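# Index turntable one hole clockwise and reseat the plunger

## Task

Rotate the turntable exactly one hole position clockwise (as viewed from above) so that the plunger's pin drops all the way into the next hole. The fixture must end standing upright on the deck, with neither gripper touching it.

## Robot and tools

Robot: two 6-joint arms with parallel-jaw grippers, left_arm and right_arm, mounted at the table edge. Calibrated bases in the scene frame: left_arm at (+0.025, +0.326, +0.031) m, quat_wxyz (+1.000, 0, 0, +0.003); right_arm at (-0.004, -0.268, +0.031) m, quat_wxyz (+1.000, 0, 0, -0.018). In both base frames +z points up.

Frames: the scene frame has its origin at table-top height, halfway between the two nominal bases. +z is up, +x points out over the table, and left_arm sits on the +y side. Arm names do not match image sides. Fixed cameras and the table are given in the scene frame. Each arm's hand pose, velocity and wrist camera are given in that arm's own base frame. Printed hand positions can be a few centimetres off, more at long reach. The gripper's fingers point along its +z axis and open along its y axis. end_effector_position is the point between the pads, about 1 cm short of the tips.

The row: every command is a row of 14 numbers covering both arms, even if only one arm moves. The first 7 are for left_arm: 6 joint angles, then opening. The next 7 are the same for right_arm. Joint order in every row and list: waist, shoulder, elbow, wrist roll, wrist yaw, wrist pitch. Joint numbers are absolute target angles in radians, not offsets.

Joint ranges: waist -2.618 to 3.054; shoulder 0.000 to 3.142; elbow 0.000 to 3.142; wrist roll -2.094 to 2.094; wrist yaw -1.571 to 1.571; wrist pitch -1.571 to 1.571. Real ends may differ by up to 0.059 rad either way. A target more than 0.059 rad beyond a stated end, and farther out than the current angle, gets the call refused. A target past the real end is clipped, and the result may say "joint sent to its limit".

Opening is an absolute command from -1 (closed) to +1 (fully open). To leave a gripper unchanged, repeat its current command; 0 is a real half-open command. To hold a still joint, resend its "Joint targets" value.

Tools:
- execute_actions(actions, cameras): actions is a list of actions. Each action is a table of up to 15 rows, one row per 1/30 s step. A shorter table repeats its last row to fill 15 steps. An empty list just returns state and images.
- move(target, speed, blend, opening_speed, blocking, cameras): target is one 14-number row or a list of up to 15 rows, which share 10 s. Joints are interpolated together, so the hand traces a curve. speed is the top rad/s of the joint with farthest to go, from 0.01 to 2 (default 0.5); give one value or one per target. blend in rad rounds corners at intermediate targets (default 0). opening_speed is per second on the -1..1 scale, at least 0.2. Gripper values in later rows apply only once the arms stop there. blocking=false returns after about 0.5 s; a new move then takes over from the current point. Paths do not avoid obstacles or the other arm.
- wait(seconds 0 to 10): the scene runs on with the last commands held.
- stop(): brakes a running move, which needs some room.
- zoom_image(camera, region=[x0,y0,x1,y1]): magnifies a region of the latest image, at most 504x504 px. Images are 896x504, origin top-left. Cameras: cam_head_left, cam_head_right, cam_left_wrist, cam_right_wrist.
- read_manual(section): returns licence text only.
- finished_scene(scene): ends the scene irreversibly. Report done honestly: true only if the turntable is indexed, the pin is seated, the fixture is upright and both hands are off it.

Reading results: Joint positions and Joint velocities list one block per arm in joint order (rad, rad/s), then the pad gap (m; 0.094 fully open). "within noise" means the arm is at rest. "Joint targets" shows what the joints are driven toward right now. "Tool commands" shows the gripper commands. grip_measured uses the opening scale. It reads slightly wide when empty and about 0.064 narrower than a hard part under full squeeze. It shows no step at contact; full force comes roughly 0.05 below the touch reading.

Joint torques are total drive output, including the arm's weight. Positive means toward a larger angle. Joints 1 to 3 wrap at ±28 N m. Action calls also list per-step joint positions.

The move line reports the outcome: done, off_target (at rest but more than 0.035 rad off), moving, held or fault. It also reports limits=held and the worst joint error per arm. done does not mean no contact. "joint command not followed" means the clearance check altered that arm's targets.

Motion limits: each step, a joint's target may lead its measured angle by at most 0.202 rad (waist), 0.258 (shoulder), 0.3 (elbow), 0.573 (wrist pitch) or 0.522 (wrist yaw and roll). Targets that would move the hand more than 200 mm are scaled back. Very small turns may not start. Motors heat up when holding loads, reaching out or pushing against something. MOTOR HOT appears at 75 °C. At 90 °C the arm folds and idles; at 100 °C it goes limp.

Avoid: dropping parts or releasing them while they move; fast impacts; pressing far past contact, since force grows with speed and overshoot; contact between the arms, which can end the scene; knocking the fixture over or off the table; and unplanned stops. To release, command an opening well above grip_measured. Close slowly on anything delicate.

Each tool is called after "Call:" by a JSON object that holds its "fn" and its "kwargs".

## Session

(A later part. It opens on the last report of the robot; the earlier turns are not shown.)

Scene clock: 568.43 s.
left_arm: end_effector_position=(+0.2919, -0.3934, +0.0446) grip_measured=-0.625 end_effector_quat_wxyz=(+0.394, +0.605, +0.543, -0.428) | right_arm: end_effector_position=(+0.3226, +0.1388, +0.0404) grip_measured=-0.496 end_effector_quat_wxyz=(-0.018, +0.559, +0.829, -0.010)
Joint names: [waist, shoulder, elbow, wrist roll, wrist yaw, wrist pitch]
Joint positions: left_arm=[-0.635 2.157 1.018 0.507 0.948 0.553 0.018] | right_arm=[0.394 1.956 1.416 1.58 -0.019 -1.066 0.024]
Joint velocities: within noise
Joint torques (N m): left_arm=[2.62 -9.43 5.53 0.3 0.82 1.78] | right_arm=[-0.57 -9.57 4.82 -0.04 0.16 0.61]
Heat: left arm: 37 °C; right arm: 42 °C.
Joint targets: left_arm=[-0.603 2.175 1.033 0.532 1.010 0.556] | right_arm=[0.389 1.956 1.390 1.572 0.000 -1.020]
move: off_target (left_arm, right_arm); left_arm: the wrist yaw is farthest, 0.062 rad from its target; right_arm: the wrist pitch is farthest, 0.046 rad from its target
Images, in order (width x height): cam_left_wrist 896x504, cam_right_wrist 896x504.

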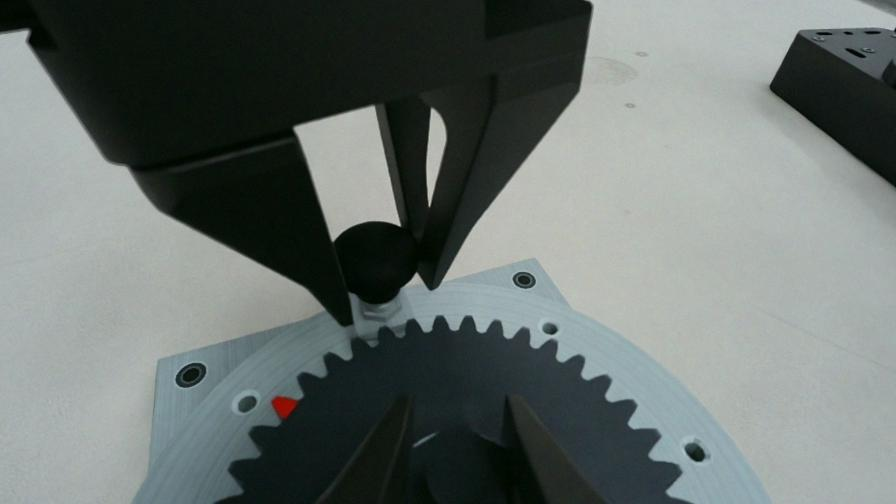

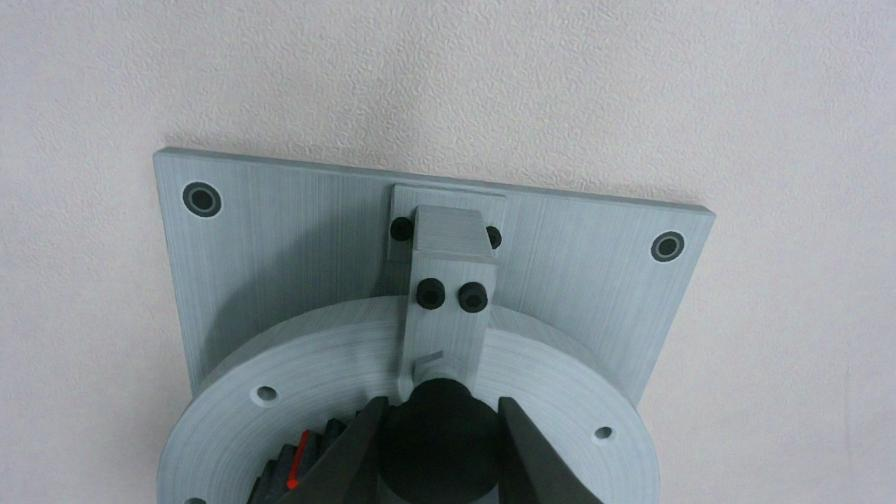

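Call:
{"fn": "move", "kwargs": {"target": [[-0.603,2.175,1.033,0.532,1.01,0.556,-0.8,0.389,1.935,1.46,1.572,0,-1.095,-0.65]], "speed": 0.2, "cameras": ["cam_right_wrist"]}}

Call:
{"fn": "zoom_image", "kwargs": {"camera": "cam_right_wrist", "region": [150, 150, 654, 504]}}

Scene clock: 577.57 s.
left_arm: end_effector_position=(+0.2919, -0.3931, +0.0450) grip_measured=-0.625 end_effector_quat_wxyz=(+0.395, +0.606, +0.542, -0.429) | right_arm: end_effector_position=(+0.3229, +0.1392, +0.0420) grip_measured=-0.496 end_effector_quat_wxyz=(-0.018, +0.559, +0.829, -0.009)
Joint names: [waist, shoulder, elbow, wrist roll, wrist yaw, wrist pitch]
Joint positions: left_arm=[-0.634 2.157 1.018 0.509 0.951 0.554 0.018] | right_arm=[0.394 1.956 1.422 1.58 -0.02 -1.072 0.024]
Joint velocities: within noise
Joint torques (N m): left_arm=[2.52 -9.46 5.49 0.28 0.78 1.79] | right_arm=[-0.53 -11.23 10.96 -0.06 0.18 -0.01]
Heat: left arm: 37 °C; right arm: 41 °C.
Joint targets: left_arm=[-0.603 2.175 1.033 0.532 1.010 0.556] | right_arm=[0.389 1.935 1.460 1.572 0.000 -1.095]
move: off_target (left_arm, right_arm); left_arm: the wrist yaw is farthest, 0.059 rad from its target; right_arm: the elbow is farthest, 0.038 rad from its target
Images, in order (width x height): cam_right_wrist 896x504.

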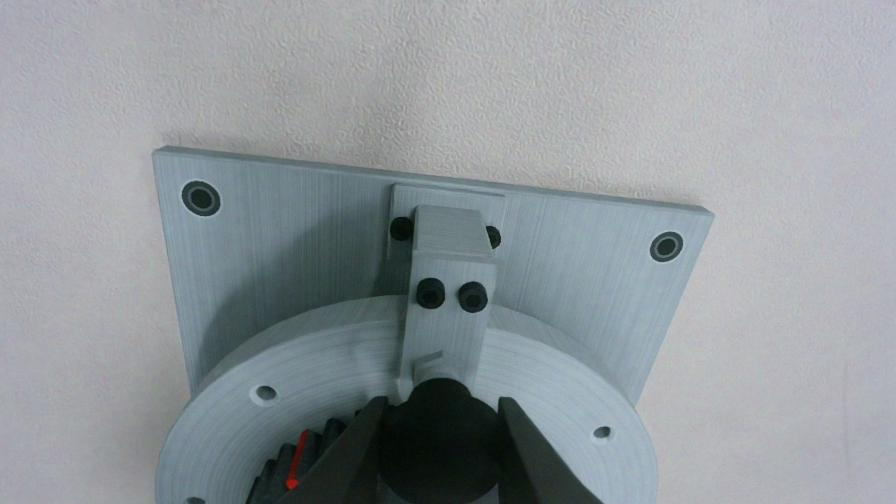

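Scaled by 1.000.

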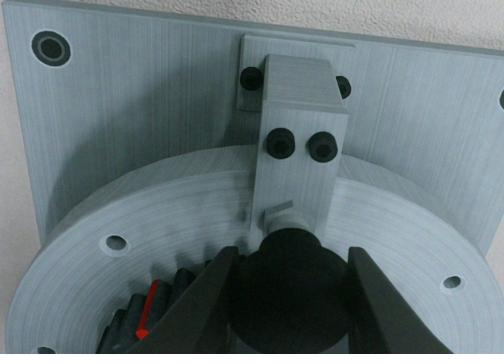

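Call:
{"fn": "move", "kwargs": {"target": [[-0.66,2.12,0.995,0.475,0.85,0.53,-0.8,0.389,1.935,1.46,1.572,0,-1.095,-0.65]], "speed": 0.2, "cameras": ["cam_right_wrist","cam_left_wrist"]}}

Call:
{"fn": "zoom_image", "kwargs": {"camera": "cam_right_wrist", "region": [150, 150, 654, 504]}}

Scene clock: 619.17 s.
left_arm: end_effector_position=(+0.2893, -0.3959, +0.0440) grip_measured=-0.626 end_effector_quat_wxyz=(+0.392, +0.602, +0.555, -0.420) | right_arm: end_effector_position=(+0.3228, +0.1393, +0.0420) grip_measured=-0.496 end_effector_quat_wxyz=(-0.018, +0.559, +0.829, -0.009)
Joint names: [waist, shoulder, elbow, wrist roll, wrist yaw, wrist pitch]
Joint positions: left_arm=[-0.651 2.142 1.006 0.49 0.909 0.548 0.018] | right_arm=[0.394 1.956 1.422 1.58 -0.021 -1.072 0.024]
Joint velocities: within noise
Joint torques (N m): left_arm=[-0.73 -13.14 3.55 -0.12 -0.35 1.56] | right_arm=[-0.55 -11.23 10.96 -0.05 0.18 -0.02]
Heat: left arm: 38 °C; right arm: 40 °C.
Joint targets: left_arm=[-0.660 2.120 0.995 0.475 0.850 0.530] | right_arm=[0.389 1.935 1.460 1.572 0.000 -1.095]
move: off_target (left_arm, right_arm); left_arm: the wrist yaw is farthest, 0.059 rad from its target; right_arm: the elbow is farthest, 0.038 rad from its target
Images, in order (width x height): cam_left_wrist 896x504, cam_right_wrist 896x504.

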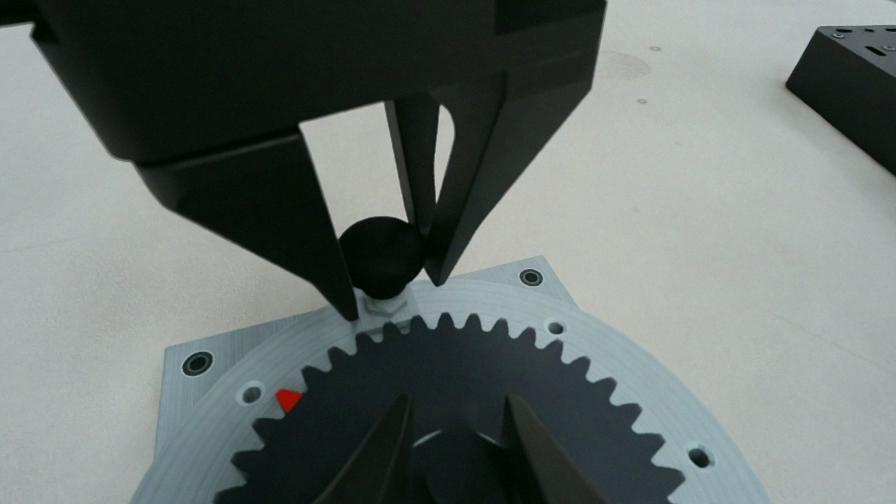

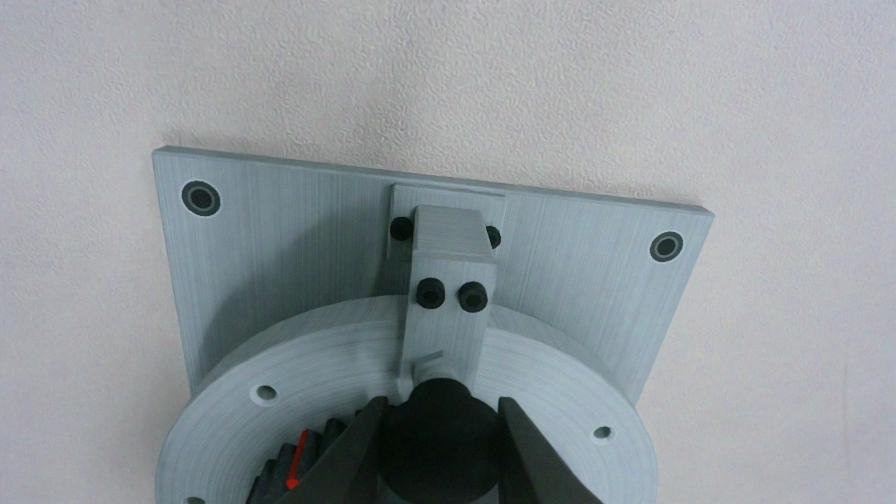

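Scaled by 1.000.

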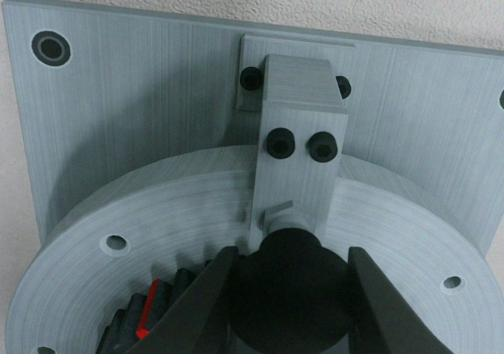

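Call:
{"fn": "move", "kwargs": {"target": [[-0.66,2.12,0.995,0.475,0.85,0.53,-0.8,0.389,1.92,1.53,1.572,0,-1.165,-0.65],[-0.675,2.10,0.985,0.46,0.80,0.525,-0.8,0.389,1.92,1.53,1.572,0,-1.165,-0.65]], "speed": 0.2, "cameras": ["cam_right_wrist"]}}

Scene clock: 660.57 s.
left_arm: end_effector_position=(+0.2895, -0.3961, +0.0440) grip_measured=-0.626 end_effector_quat_wxyz=(+0.391, +0.597, +0.570, -0.407) | right_arm: end_effector_position=(+0.3231, +0.1394, +0.0448) grip_measured=-0.496 end_effector_quat_wxyz=(-0.022, +0.559, +0.829, -0.015)
Joint names: [waist, shoulder, elbow, wrist roll, wrist yaw, wrist pitch]
Joint positions: left_arm=[-0.663 2.121 0.993 0.475 0.862 0.537 0.018] | right_arm=[0.394 1.966 1.448 1.58 -0.021 -1.101 0.024]
Joint velocities: within noise
Joint torques (N m): left_arm=[-1.01 -12.88 3.79 -0.14 -0.37 1.66] | right_arm=[-0.54 -13.38 15.36 -0.06 0.17 -0.42]
Heat: left arm: 42 °C; right arm: 40 °C.
Joint targets: left_arm=[-0.675 2.100 0.985 0.460 0.800 0.525] | right_arm=[0.389 1.920 1.530 1.572 0.000 -1.165]
move: off_target (left_arm, right_arm); left_arm: the wrist yaw is farthest, 0.062 rad from its target; right_arm: the elbow is farthest, 0.082 rad from its target
Images, in order (width x height): cam_right_wrist 896x504.

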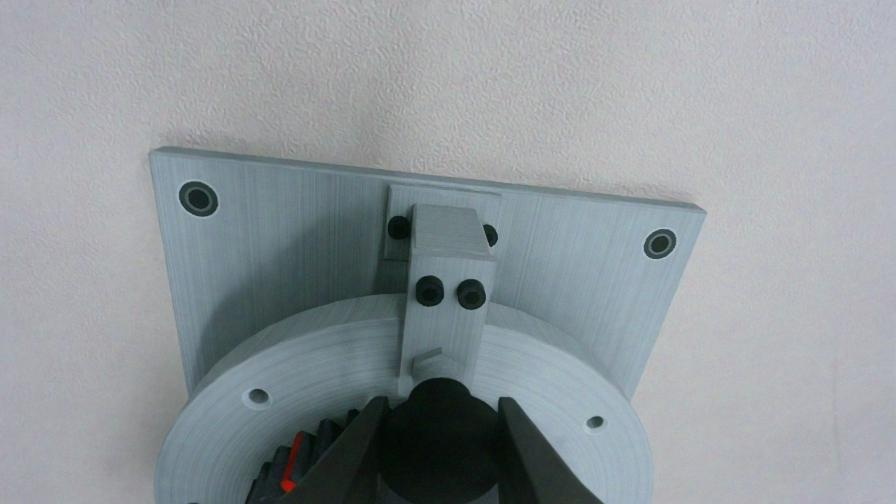

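Call:
{"fn": "move", "kwargs": {"target": [[-0.675,2.10,0.985,0.46,0.80,0.525,-0.8,0.389,1.93,1.465,1.572,0,-1.08,-0.65],[-0.675,2.10,0.985,0.46,0.80,0.525,-0.8,0.389,1.956,1.39,1.572,0,-1.02,-0.65]], "speed": 0.2, "cameras": ["cam_right_wrist"]}}

Scene clock: 672.00 s.
left_arm: end_effector_position=(+0.2895, -0.3962, +0.0439) grip_measured=-0.626 end_effector_quat_wxyz=(+0.391, +0.597, +0.571, -0.407) | right_arm: end_effector_position=(+0.3224, +0.1391, +0.0404) grip_measured=-0.496 end_effector_quat_wxyz=(-0.018, +0.559, +0.829, -0.009)
Joint names: [waist, shoulder, elbow, wrist roll, wrist yaw, wrist pitch]
Joint positions: left_arm=[-0.663 2.121 0.993 0.473 0.86 0.537 0.018] | right_arm=[0.394 1.956 1.416 1.58 -0.02 -1.066 0.024]
Joint velocities: within noise
Joint torques (N m): left_arm=[-0.99 -12.83 3.81 -0.12 -0.35 1.64] | right_arm=[-0.55 -9.61 4.77 -0.06 0.18 0.63]
Heat: left arm: 41 °C; right arm: 40 °C.
Joint targets: left_arm=[-0.675 2.100 0.985 0.460 0.800 0.525] | right_arm=[0.389 1.956 1.390 1.572 0.000 -1.020]
move: off_target (left_arm, right_arm); left_arm: the wrist yaw is farthest, 0.060 rad from its target; right_arm: the wrist pitch is farthest, 0.046 rad from its target
Images, in order (width x height): cam_right_wrist 896x504.

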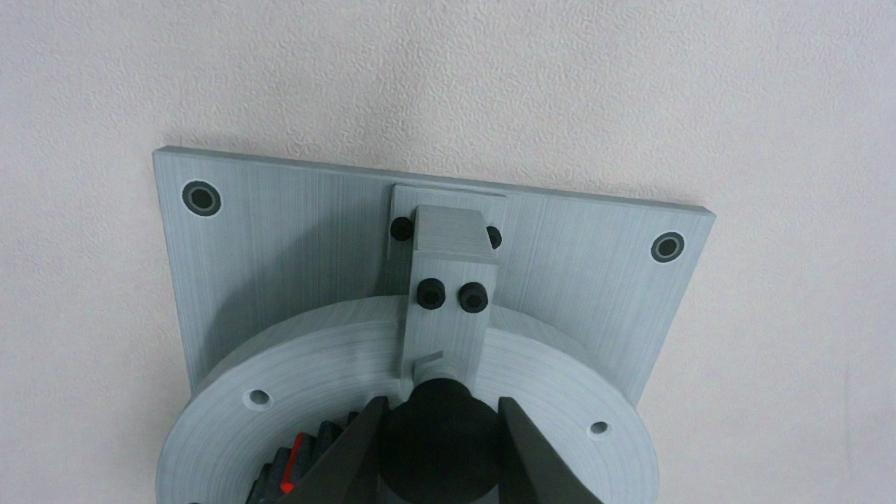

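Call:
{"fn": "zoom_image", "kwargs": {"camera": "cam_right_wrist", "region": [160, 160, 664, 460]}}

Call:
{"fn": "zoom_image", "kwargs": {"camera": "cam_right_wrist", "region": [540, 200, 740, 460]}}

Scaled by 1.000.

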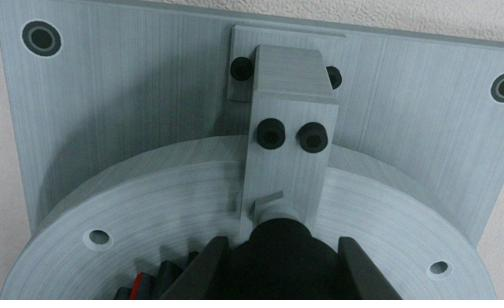

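Scaled by 1.938 from the camera's 896x504 image, which has a finer 1280x720 frame.

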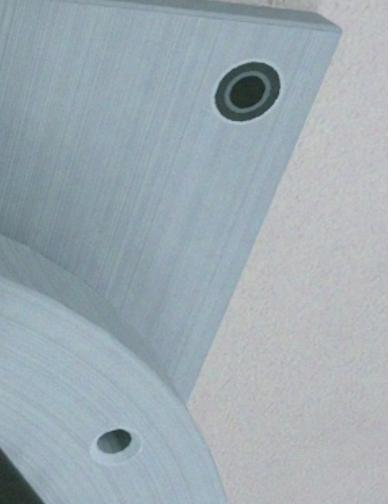

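Call:
{"fn": "move", "kwargs": {"target": [[-0.675,2.10,0.985,0.46,0.80,0.525,-0.8,0.389,1.956,1.416,1.572,0,-1.066,-0.2],[-0.65,2.12,0.995,0.475,0.87,0.53,-0.8,0.389,1.956,1.416,1.572,0,-1.066,-0.2]], "speed": 0.1, "opening_speed": 0.5, "cameras": ["cam_right_wrist"]}}

Scene clock: 701.50 s.
left_arm: end_effector_position=(+0.2912, -0.3944, +0.0444) grip_measured=-0.626 end_effector_quat_wxyz=(+0.391, +0.595, +0.571, -0.408) | right_arm: end_effector_position=(+0.3229, +0.1381, +0.0403) grip_measured=-0.202 end_effector_quat_wxyz=(-0.016, +0.559, +0.829, -0.011)
Joint names: [waist, shoulder, elbow, wrist roll, wrist yaw, wrist pitch]
Joint positions: left_arm=[-0.656 2.121 0.993 0.473 0.866 0.537 0.018] | right_arm=[0.394 1.956 1.416 1.58 -0.015 -1.066 0.037]
Joint velocities: within noise
Joint torques (N m): left_arm=[0.5 -10.88 4.55 0.03 0.25 1.7] | right_arm=[-0.57 -9.61 7.23 -0.06 0.11 0.18]
Heat: left arm: 40 °C; right arm: 40 °C.
Joint targets: left_arm=[-0.650 2.120 0.995 0.475 0.870 0.530] | right_arm=[0.389 1.956 1.416 1.572 0.000 -1.066]
move: done
Images, in order (width x height): cam_right_wrist 896x504.

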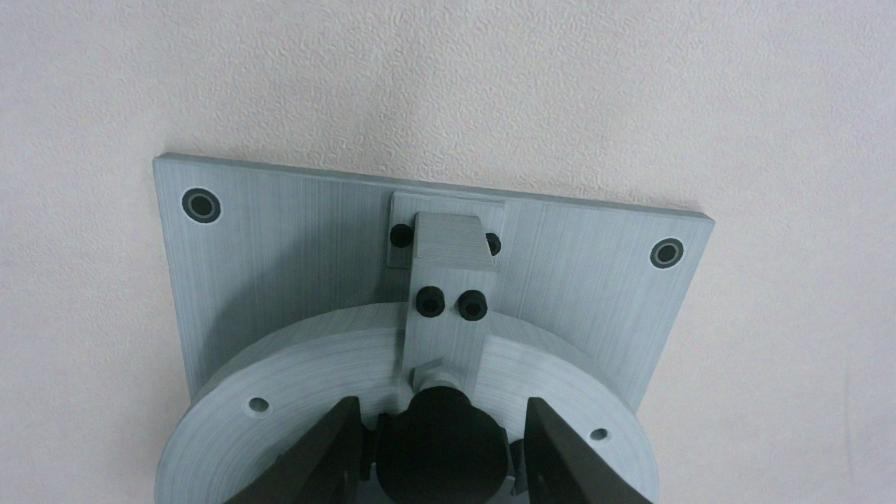

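Call:
{"fn": "move", "kwargs": {"target": [-0.63,2.135,1.005,0.49,0.92,0.54,-0.8,0.389,1.956,1.416,1.572,0,-1.066,-0.2], "speed": 0.1, "cameras": ["cam_right_wrist"]}}

Call:
{"fn": "move", "kwargs": {"target": [-0.615,2.15,1.015,0.505,0.96,0.55,-0.8,0.389,1.956,1.416,1.572,0,-1.066,-0.2], "speed": 0.1, "cameras": ["cam_right_wrist"]}}

Scene clock: 708.37 s.
left_arm: end_effector_position=(+0.2921, -0.3934, +0.0447) grip_measured=-0.626 end_effector_quat_wxyz=(+0.393, +0.596, +0.569, -0.407) | right_arm: end_effector_position=(+0.3229, +0.1381, +0.0403) grip_measured=-0.202 end_effector_quat_wxyz=(-0.016, +0.559, +0.829, -0.011)
Joint names: [waist, shoulder, elbow, wrist roll, wrist yaw, wrist pitch]
Joint positions: left_arm=[-0.653 2.121 0.993 0.479 0.87 0.537 0.018] | right_arm=[0.394 1.956 1.416 1.58 -0.014 -1.066 0.037]
Joint velocities: within noise
Joint torques (N m): left_arm=[1.85 -9.54 5.34 0.14 0.69 1.82] | right_arm=[-0.5 -9.59 7.2 -0.06 0.11 0.18]
Heat: left arm: 39 °C; right arm: 40 °C.
Joint targets: left_arm=[-0.630 2.135 1.005 0.490 0.920 0.540] | right_arm=[0.389 1.956 1.416 1.572 0.000 -1.066]
move: off_target (left_arm); left_arm: the wrist yaw is farthest, 0.050 rad from its target
Images, in order (width x height): cam_right_wrist 896x504.

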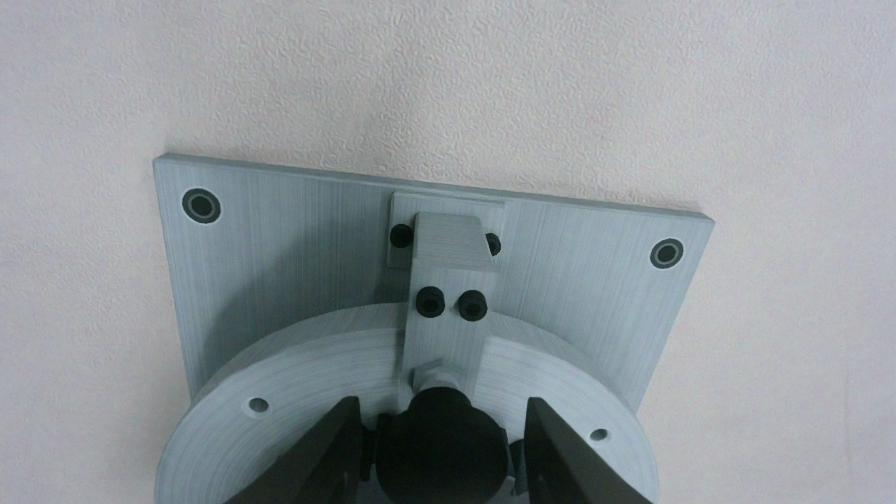

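Scene clock: 709.27 s.
left_arm: end_effector_position=(+0.2920, -0.3925, +0.0446) grip_measured=-0.626 end_effector_quat_wxyz=(+0.394, +0.599, +0.559, -0.417) | right_arm: end_effector_position=(+0.3229, +0.1381, +0.0403) grip_measured=-0.202 end_effector_quat_wxyz=(-0.016, +0.559, +0.829, -0.011)
Joint names: [waist, shoulder, elbow, wrist roll, wrist yaw, wrist pitch]
Joint positions: left_arm=[-0.643 2.135 0.999 0.489 0.904 0.548 0.018] | right_arm=[0.394 1.956 1.416 1.58 -0.014 -1.066 0.037]
Joint velocities: within noise
Joint torques (N m): left_arm=[2.32 -9.52 5.55 0.2 0.75 1.8] | right_arm=[-0.55 -9.58 7.21 -0.06 0.11 0.18]
Heat: left arm: 39 °C; right arm: 40 °C.
Joint targets: left_arm=[-0.615 2.150 1.015 0.505 0.960 0.550] | right_arm=[0.389 1.956 1.416 1.572 0.000 -1.066]
move: off_target (left_arm); left_arm: the wrist yaw is farthest, 0.056 rad from its target
Images, in order (width x height): cam_right_wrist 896x504.

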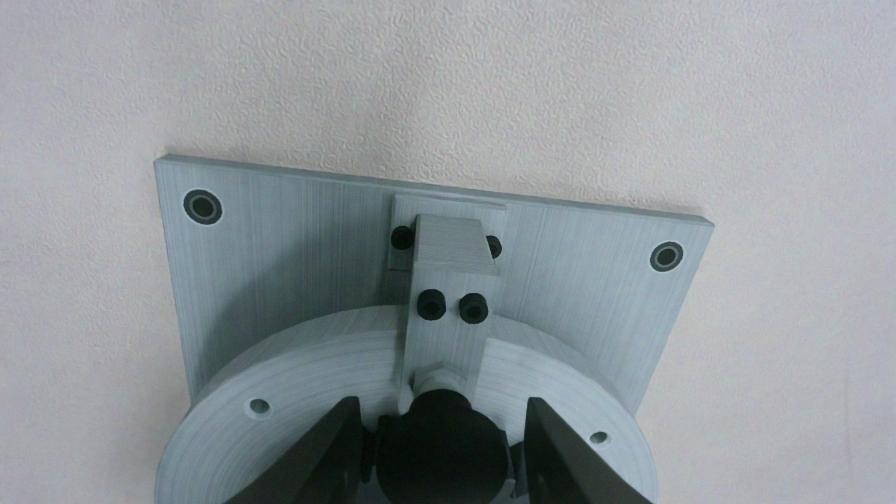

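Call:
{"fn": "move", "kwargs": {"target": [-0.6,2.16,1.025,0.52,1.0,0.555,-0.8,0.389,1.956,1.416,1.572,0,-1.066,-0.2], "speed": 0.1}}

Scene clock: 716.00 s.
left_arm: end_effector_position=(+0.2921, -0.3895, +0.0448) grip_measured=-0.626 end_effector_quat_wxyz=(+0.393, +0.602, +0.549, -0.426) | right_arm: end_effector_position=(+0.3229, +0.1380, +0.0403) grip_measured=-0.202 end_effector_quat_wxyz=(-0.016, +0.559, +0.829, -0.011)
Joint names: [waist, shoulder, elbow, wrist roll, wrist yaw, wrist pitch]
Joint positions: left_arm=[-0.629 2.145 1.004 0.504 0.942 0.548 0.018] | right_arm=[0.394 1.956 1.416 1.58 -0.014 -1.066 0.037]
Joint velocities: within noise
Joint torques (N m): left_arm=[2.39 -9.61 5.97 0.19 0.78 1.83] | right_arm=[-0.58 -9.58 7.21 -0.06 0.11 0.18]
Heat: left arm: 39 °C; right arm: 40 °C.
Joint targets: left_arm=[-0.600 2.160 1.025 0.520 1.000 0.555] | right_arm=[0.389 1.956 1.416 1.572 0.000 -1.066]
move: off_target (left_arm); left_arm: the wrist yaw is farthest, 0.058 rad from its target

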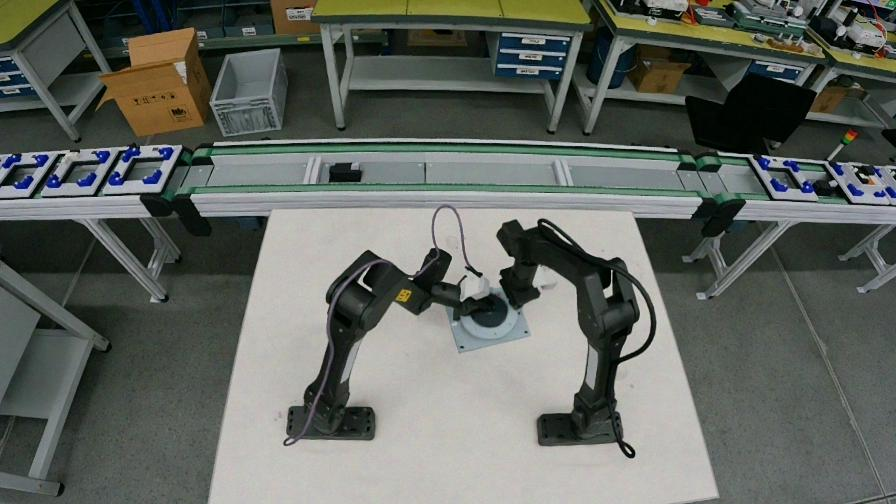

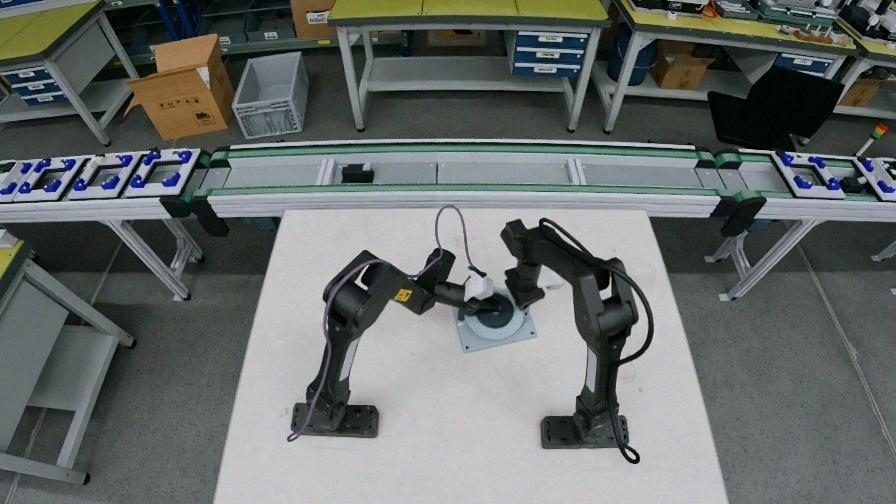

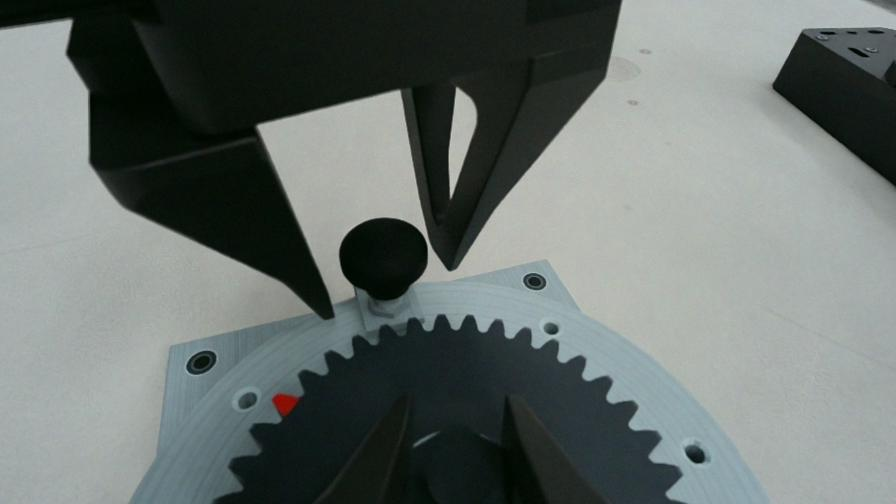

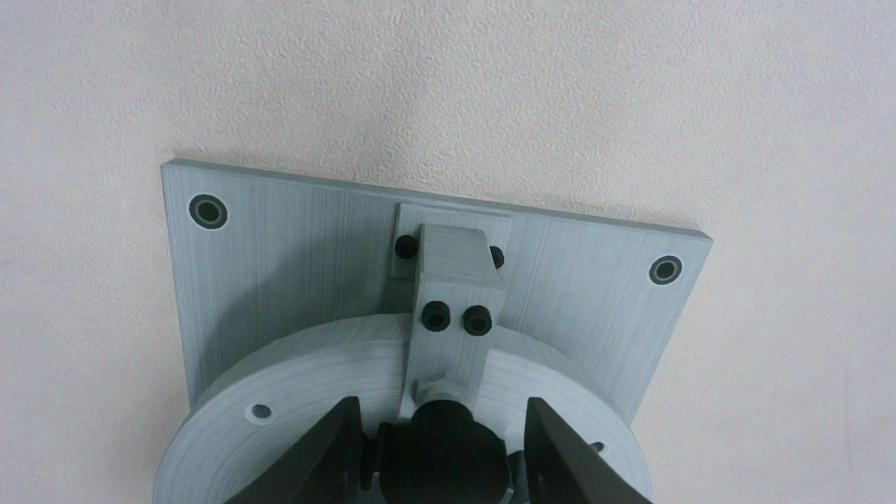

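Call:
{"fn": "zoom_image", "kwargs": {"camera": "cam_left_wrist", "region": [280, 190, 500, 350]}}

Call:
{"fn": "zoom_image", "kwargs": {"camera": "cam_right_wrist", "region": [340, 200, 560, 504]}}

Scaled by 2.291 from the camera's 896x504 image, which has a finer 1280x720 frame.

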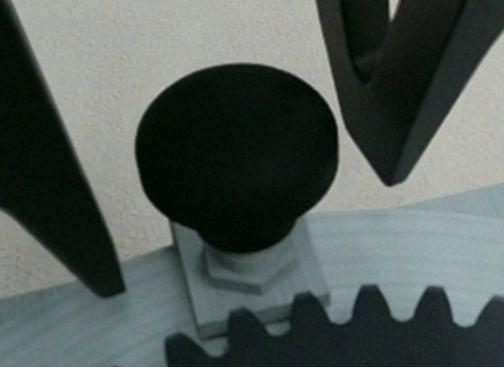

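Scaled by 1.658 from the camera's 896x504 image, which has a finer 1280x720 frame.

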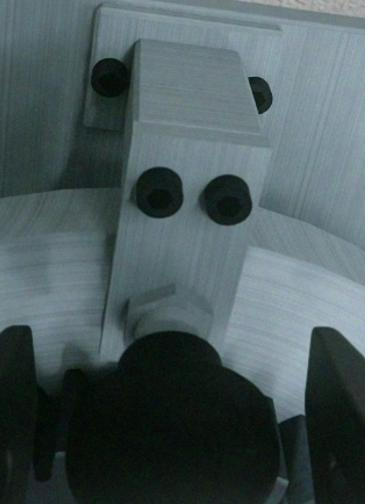

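Call:
{"fn": "move", "kwargs": {"target": [[-0.6,2.16,1.025,0.52,1.0,0.555,-0.8,0.389,1.966,1.385,1.572,0,-0.995,-0.2],[-0.6,2.16,1.025,0.52,1.0,0.555,-0.8,0.389,1.966,1.385,1.572,0,-0.995,-0.65]], "speed": 0.15, "opening_speed": 0.4, "cameras": ["cam_left_wrist","cam_right_wrist"]}}

Scene clock: 744.13 s.
left_arm: end_effector_position=(+0.2921, -0.3895, +0.0448) grip_measured=-0.626 end_effector_quat_wxyz=(+0.393, +0.602, +0.549, -0.426) | right_arm: end_effector_position=(+0.3230, +0.1380, +0.0341) grip_measured=-0.508 end_effector_quat_wxyz=(-0.013, +0.559, +0.829, -0.008)
Joint names: [waist, shoulder, elbow, wrist roll, wrist yaw, wrist pitch]
Joint positions: left_arm=[-0.629 2.145 1.004 0.504 0.942 0.548 0.018] | right_arm=[0.394 1.956 1.39 1.58 -0.014 -1.032 0.023]
Joint velocities: within noise
Joint torques (N m): left_arm=[2.37 -9.58 5.94 0.2 0.77 1.83] | right_arm=[-0.58 -8.79 6.63 -0.05 0.11 0.53]
Heat: left arm: 38 °C; right arm: 40 °C.
Joint targets: left_arm=[-0.600 2.160 1.025 0.520 1.000 0.555] | right_arm=[0.389 1.966 1.385 1.572 0.000 -0.995]
move: off_target (left_arm, right_arm); left_arm: the wrist yaw is farthest, 0.058 rad from its target; right_arm: the wrist pitch is farthest, 0.037 rad from its target
Images, in order (width x height): cam_left_wrist 896x504, cam_right_wrist 896x504.

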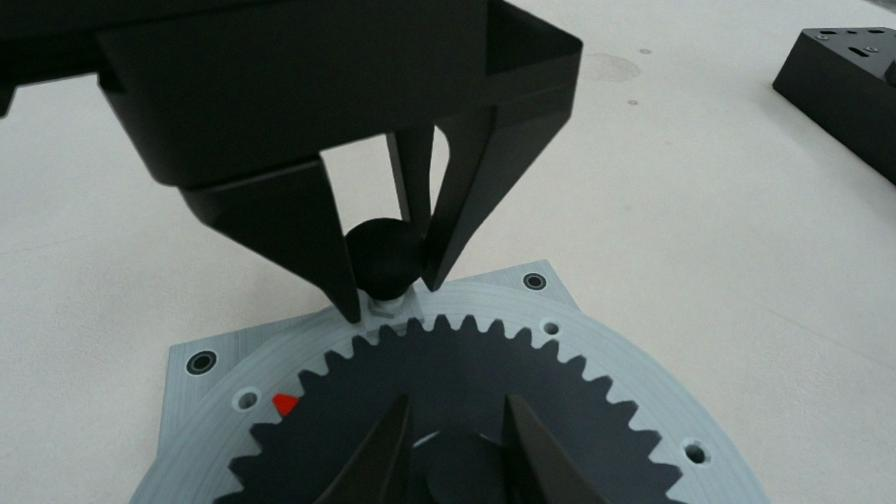

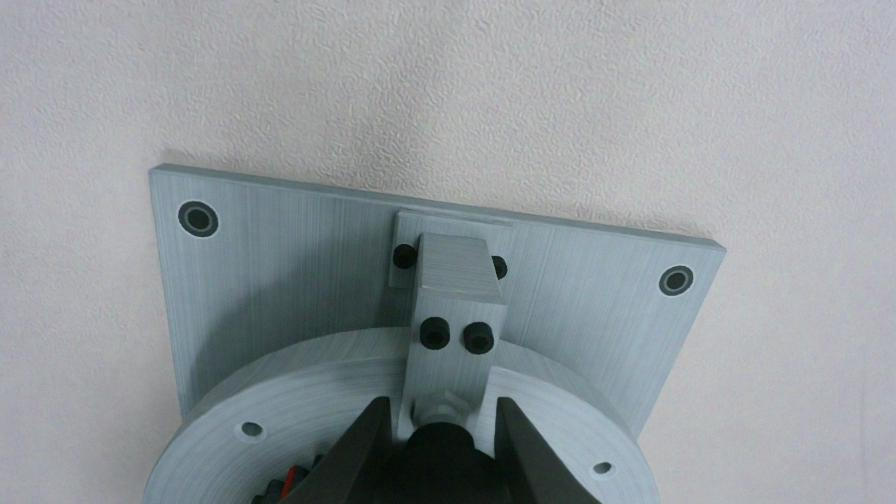

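Call:
{"fn": "move", "kwargs": {"target": [-0.65,2.115,0.99,0.475,0.87,0.53,-0.8,0.389,1.966,1.385,1.572,0,-0.995,-0.65], "speed": 0.15, "cameras": ["cam_left_wrist","cam_right_wrist"]}}

Call:
{"fn": "move", "kwargs": {"target": [-0.675,2.09,0.98,0.455,0.80,0.52,-0.8,0.389,1.966,1.385,1.572,0,-0.995,-0.65], "speed": 0.15, "cameras": ["cam_left_wrist","cam_right_wrist"]}}

Scene clock: 756.83 s.
left_arm: end_effector_position=(+0.2894, -0.3924, +0.0439) grip_measured=-0.626 end_effector_quat_wxyz=(+0.390, +0.601, +0.556, -0.423) | right_arm: end_effector_position=(+0.3230, +0.1380, +0.0341) grip_measured=-0.508 end_effector_quat_wxyz=(-0.013, +0.559, +0.829, -0.008)
Joint names: [waist, shoulder, elbow, wrist roll, wrist yaw, wrist pitch]
Joint positions: left_arm=[-0.642 2.139 1 0.491 0.92 0.545 0.018] | right_arm=[0.394 1.956 1.39 1.58 -0.014 -1.032 0.023]
Joint velocities: within noise
Joint torques (N m): left_arm=[-0.65 -13.22 3.56 -0.18 -0.23 1.58] | right_arm=[-0.51 -8.81 6.67 -0.04 0.11 0.53]
Heat: left arm: 38 °C; right arm: 40 °C.
Joint targets: left_arm=[-0.650 2.115 0.990 0.475 0.870 0.530] | right_arm=[0.389 1.966 1.385 1.572 0.000 -0.995]
move: off_target (left_arm, right_arm); left_arm: the wrist yaw is farthest, 0.050 rad from its target; right_arm: the wrist pitch is farthest, 0.037 rad from its target
Images, in order (width x height): cam_left_wrist 896x504, cam_right_wrist 896x504.

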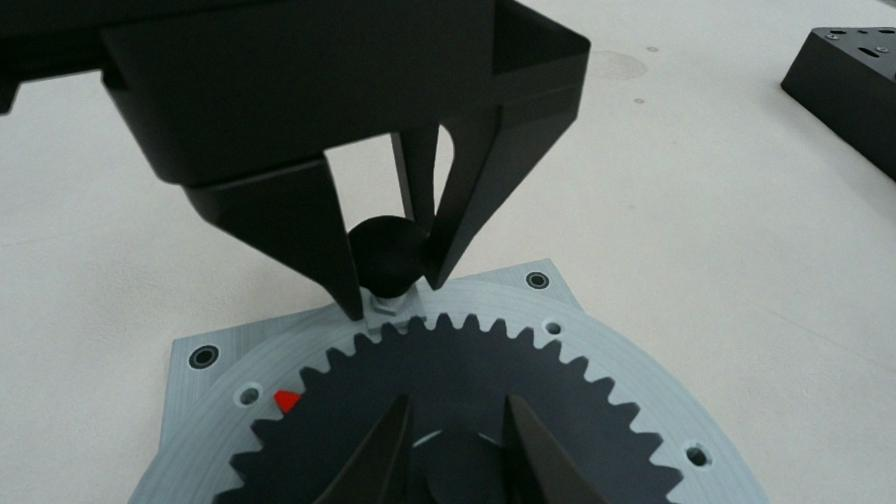

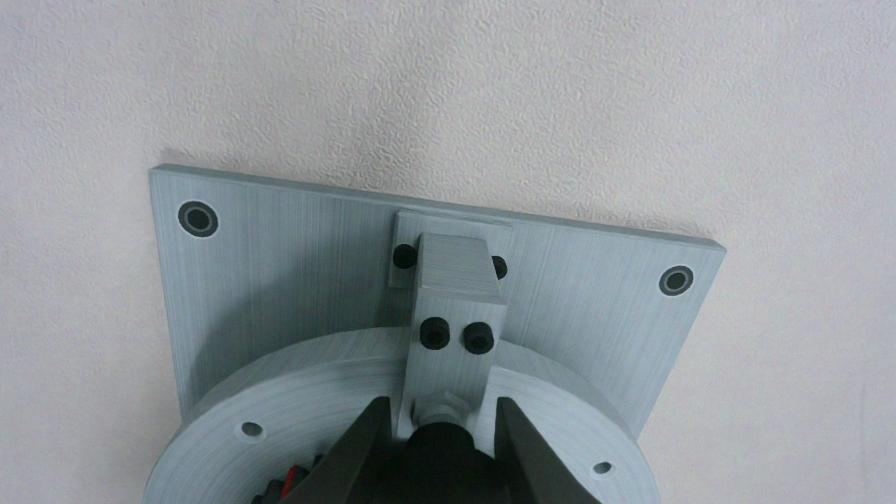

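Scene clock: 757.63 s.
left_arm: end_effector_position=(+0.2894, -0.3929, +0.0441) grip_measured=-0.626 end_effector_quat_wxyz=(+0.389, +0.597, +0.572, -0.407) | right_arm: end_effector_position=(+0.3230, +0.1380, +0.0341) grip_measured=-0.508 end_effector_quat_wxyz=(-0.013, +0.559, +0.829, -0.008)
Joint names: [waist, shoulder, elbow, wrist roll, wrist yaw, wrist pitch]
Joint positions: left_arm=[-0.656 2.113 0.987 0.481 0.865 0.525 0.018] | right_arm=[0.394 1.956 1.39 1.58 -0.014 -1.032 0.023]
Joint velocities: within noise
Joint torques (N m): left_arm=[-1.55 -13.04 3.86 -0.27 -0.39 1.75] | right_arm=[-0.49 -8.83 6.68 -0.06 0.1 0.55]
Heat: left arm: 38 °C; right arm: 40 °C.
Joint targets: left_arm=[-0.675 2.090 0.980 0.455 0.800 0.520] | right_arm=[0.389 1.966 1.385 1.572 0.000 -0.995]
move: off_target (left_arm, right_arm); left_arm: the wrist yaw is farthest, 0.065 rad from its target; right_arm: the wrist pitch is farthest, 0.037 rad from its target
Images, in order (width x height): cam_left_wrist 896x504, cam_right_wrist 896x504.

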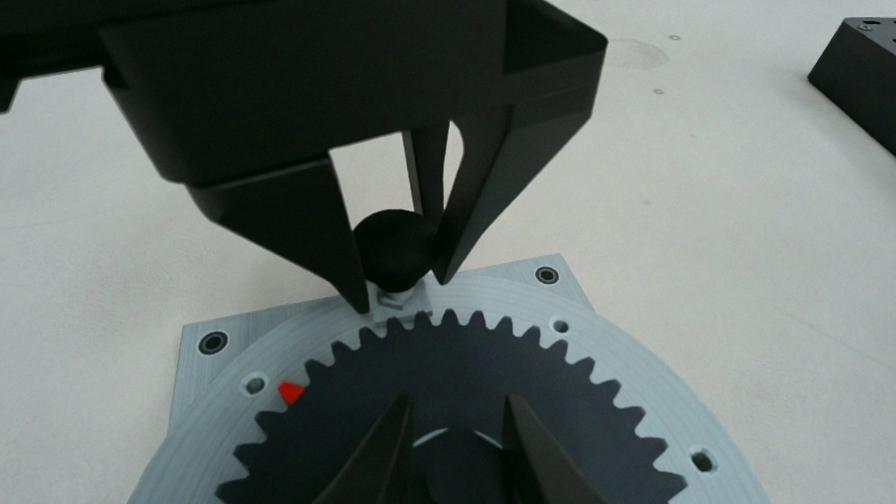

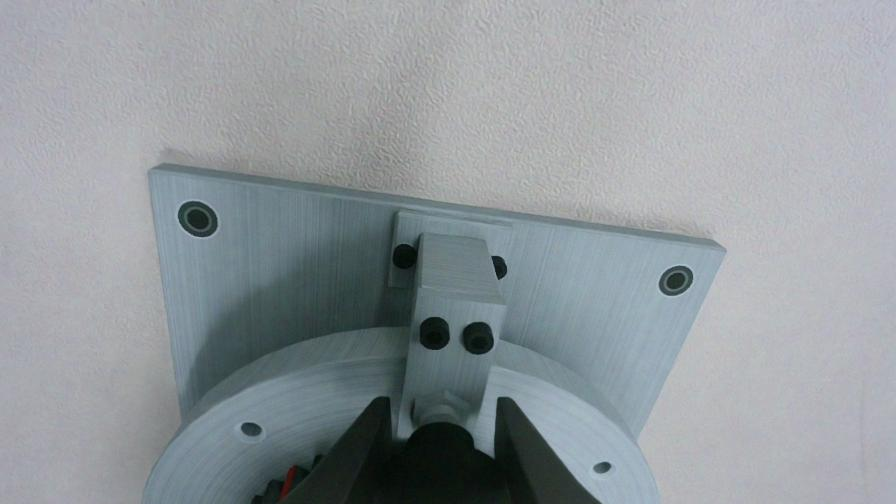

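Call:
{"fn": "move", "kwargs": {"target": [-0.70,2.05,0.955,0.425,0.72,0.505,-0.8,0.389,1.966,1.385,1.572,0,-0.995,-0.65], "speed": 0.15, "cameras": ["cam_left_wrist","cam_right_wrist"]}}

Call:
{"fn": "zoom_image", "kwargs": {"camera": "cam_left_wrist", "region": [280, 190, 500, 350]}}

Scene clock: 794.53 s.
left_arm: end_effector_position=(+0.2899, -0.3936, +0.0440) grip_measured=-0.626 end_effector_quat_wxyz=(+0.390, +0.588, +0.598, -0.380) | right_arm: end_effector_position=(+0.3238, +0.1378, +0.0308) grip_measured=-0.508 end_effector_quat_wxyz=(-0.012, +0.559, +0.829, -0.007)
Joint names: [waist, shoulder, elbow, wrist roll, wrist yaw, wrist pitch]
Joint positions: left_arm=[-0.681 2.076 0.964 0.453 0.771 0.508 0.018] | right_arm=[0.394 1.961 1.382 1.58 -0.011 -1.018 0.023]
Joint velocities: within noise
Joint torques (N m): left_arm=[-1.54 -13.03 3.79 -0.3 -0.28 1.78] | right_arm=[-0.54 -9.2 7.38 -0.06 0.09 0.41]
Heat: left arm: 43 °C; right arm: 40 °C.
Joint targets: left_arm=[-0.700 2.050 0.955 0.425 0.720 0.505] | right_arm=[0.389 1.966 1.385 1.572 0.000 -0.995]
move: off_target (left_arm); left_arm: the wrist yaw is farthest, 0.051 rad from its target
Images, in order (width x height): cam_left_wrist 896x504, cam_right_wrist 896x504.

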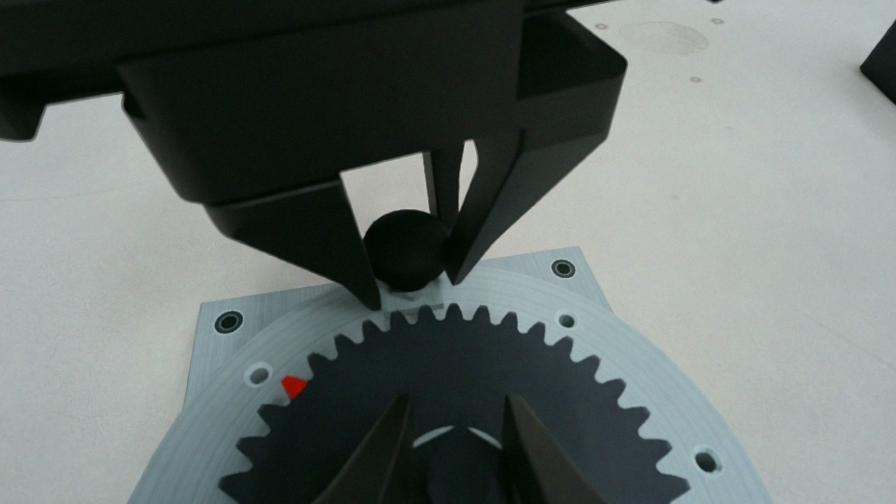

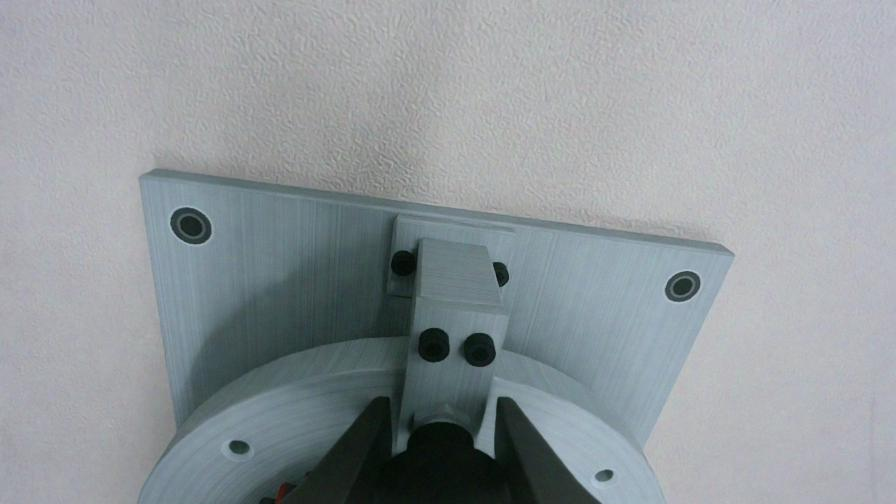

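Scaled by 2.291 from the camera's 896x504 image, which has a finer 1280x720 frame.

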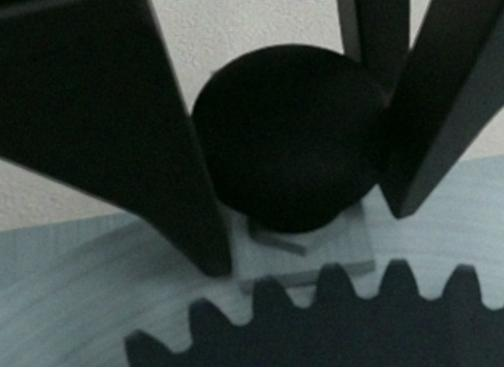

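Call:
{"fn": "move", "kwargs": {"target": [[-0.681,2.076,0.964,0.453,0.771,0.508,-0.8,0.394,1.961,1.382,1.572,0,-1.018,-0.2],[-0.67,2.09,0.97,0.46,0.80,0.513,-0.8,0.394,1.961,1.382,1.572,0,-1.018,-0.2]], "speed": 0.15, "opening_speed": 0.5, "cameras": ["cam_left_wrist","cam_right_wrist"]}}

Call:
{"fn": "zoom_image", "kwargs": {"camera": "cam_left_wrist", "region": [280, 190, 500, 350]}}

Scene clock: 806.13 s.
left_arm: end_effector_position=(+0.2908, -0.3924, +0.0446) grip_measured=-0.626 end_effector_quat_wxyz=(+0.391, +0.589, +0.596, -0.380) | right_arm: end_effector_position=(+0.3237, +0.1377, +0.0308) grip_measured=-0.202 end_effector_quat_wxyz=(-0.011, +0.559, +0.829, -0.008)
Joint names: [waist, shoulder, elbow, wrist roll, wrist yaw, wrist pitch]
Joint positions: left_arm=[-0.676 2.076 0.964 0.459 0.778 0.508 0.018] | right_arm=[0.394 1.961 1.382 1.58 -0.011 -1.018 0.037]
Joint velocities: within noise
Joint torques (N m): left_arm=[0.55 -9.16 4.94 0.04 0.4 1.89] | right_arm=[-0.06 -9.52 7.09 -0.05 0.09 0.21]
Heat: left arm: 42 °C; right arm: 39 °C.
Joint targets: left_arm=[-0.670 2.090 0.970 0.460 0.800 0.513] | right_arm=[0.394 1.961 1.382 1.572 0.000 -1.018]
move: done
Images, in order (width x height): cam_left_wrist 896x504, cam_right_wrist 896x504.

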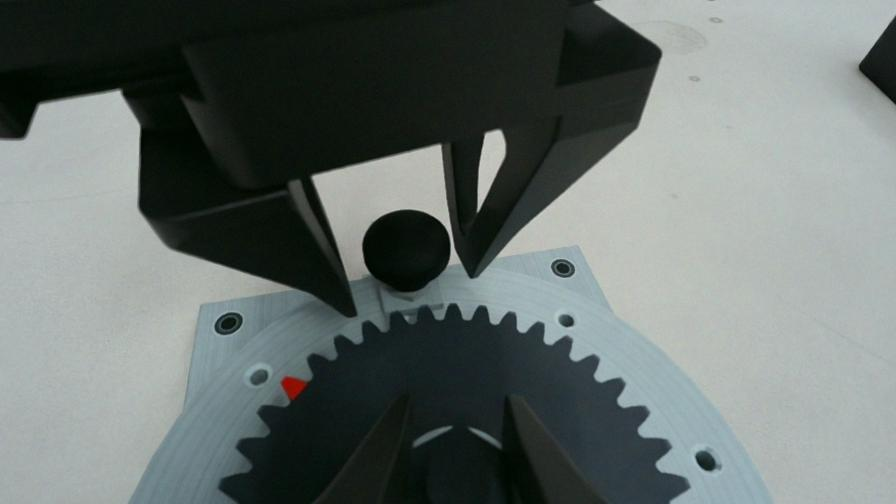

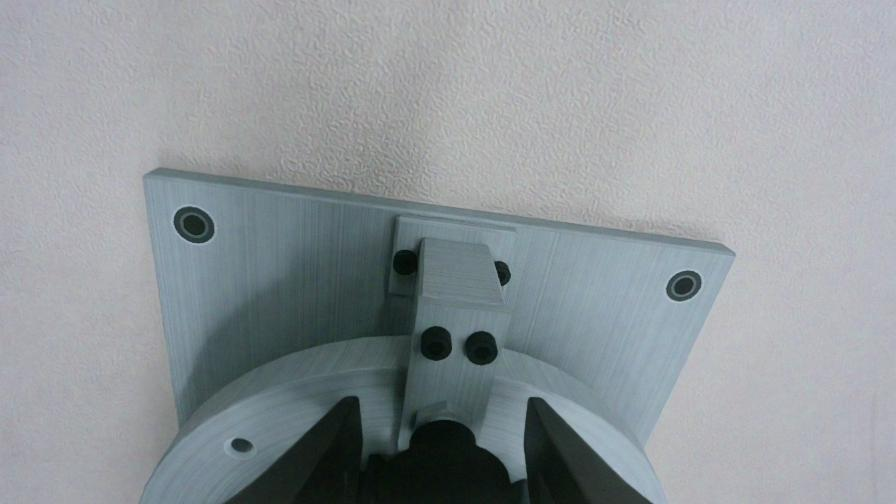

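Scaled by 2.291 from the camera's 896x504 image, which has a finer 1280x720 frame.

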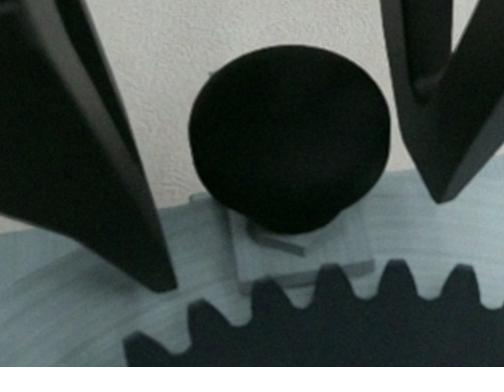

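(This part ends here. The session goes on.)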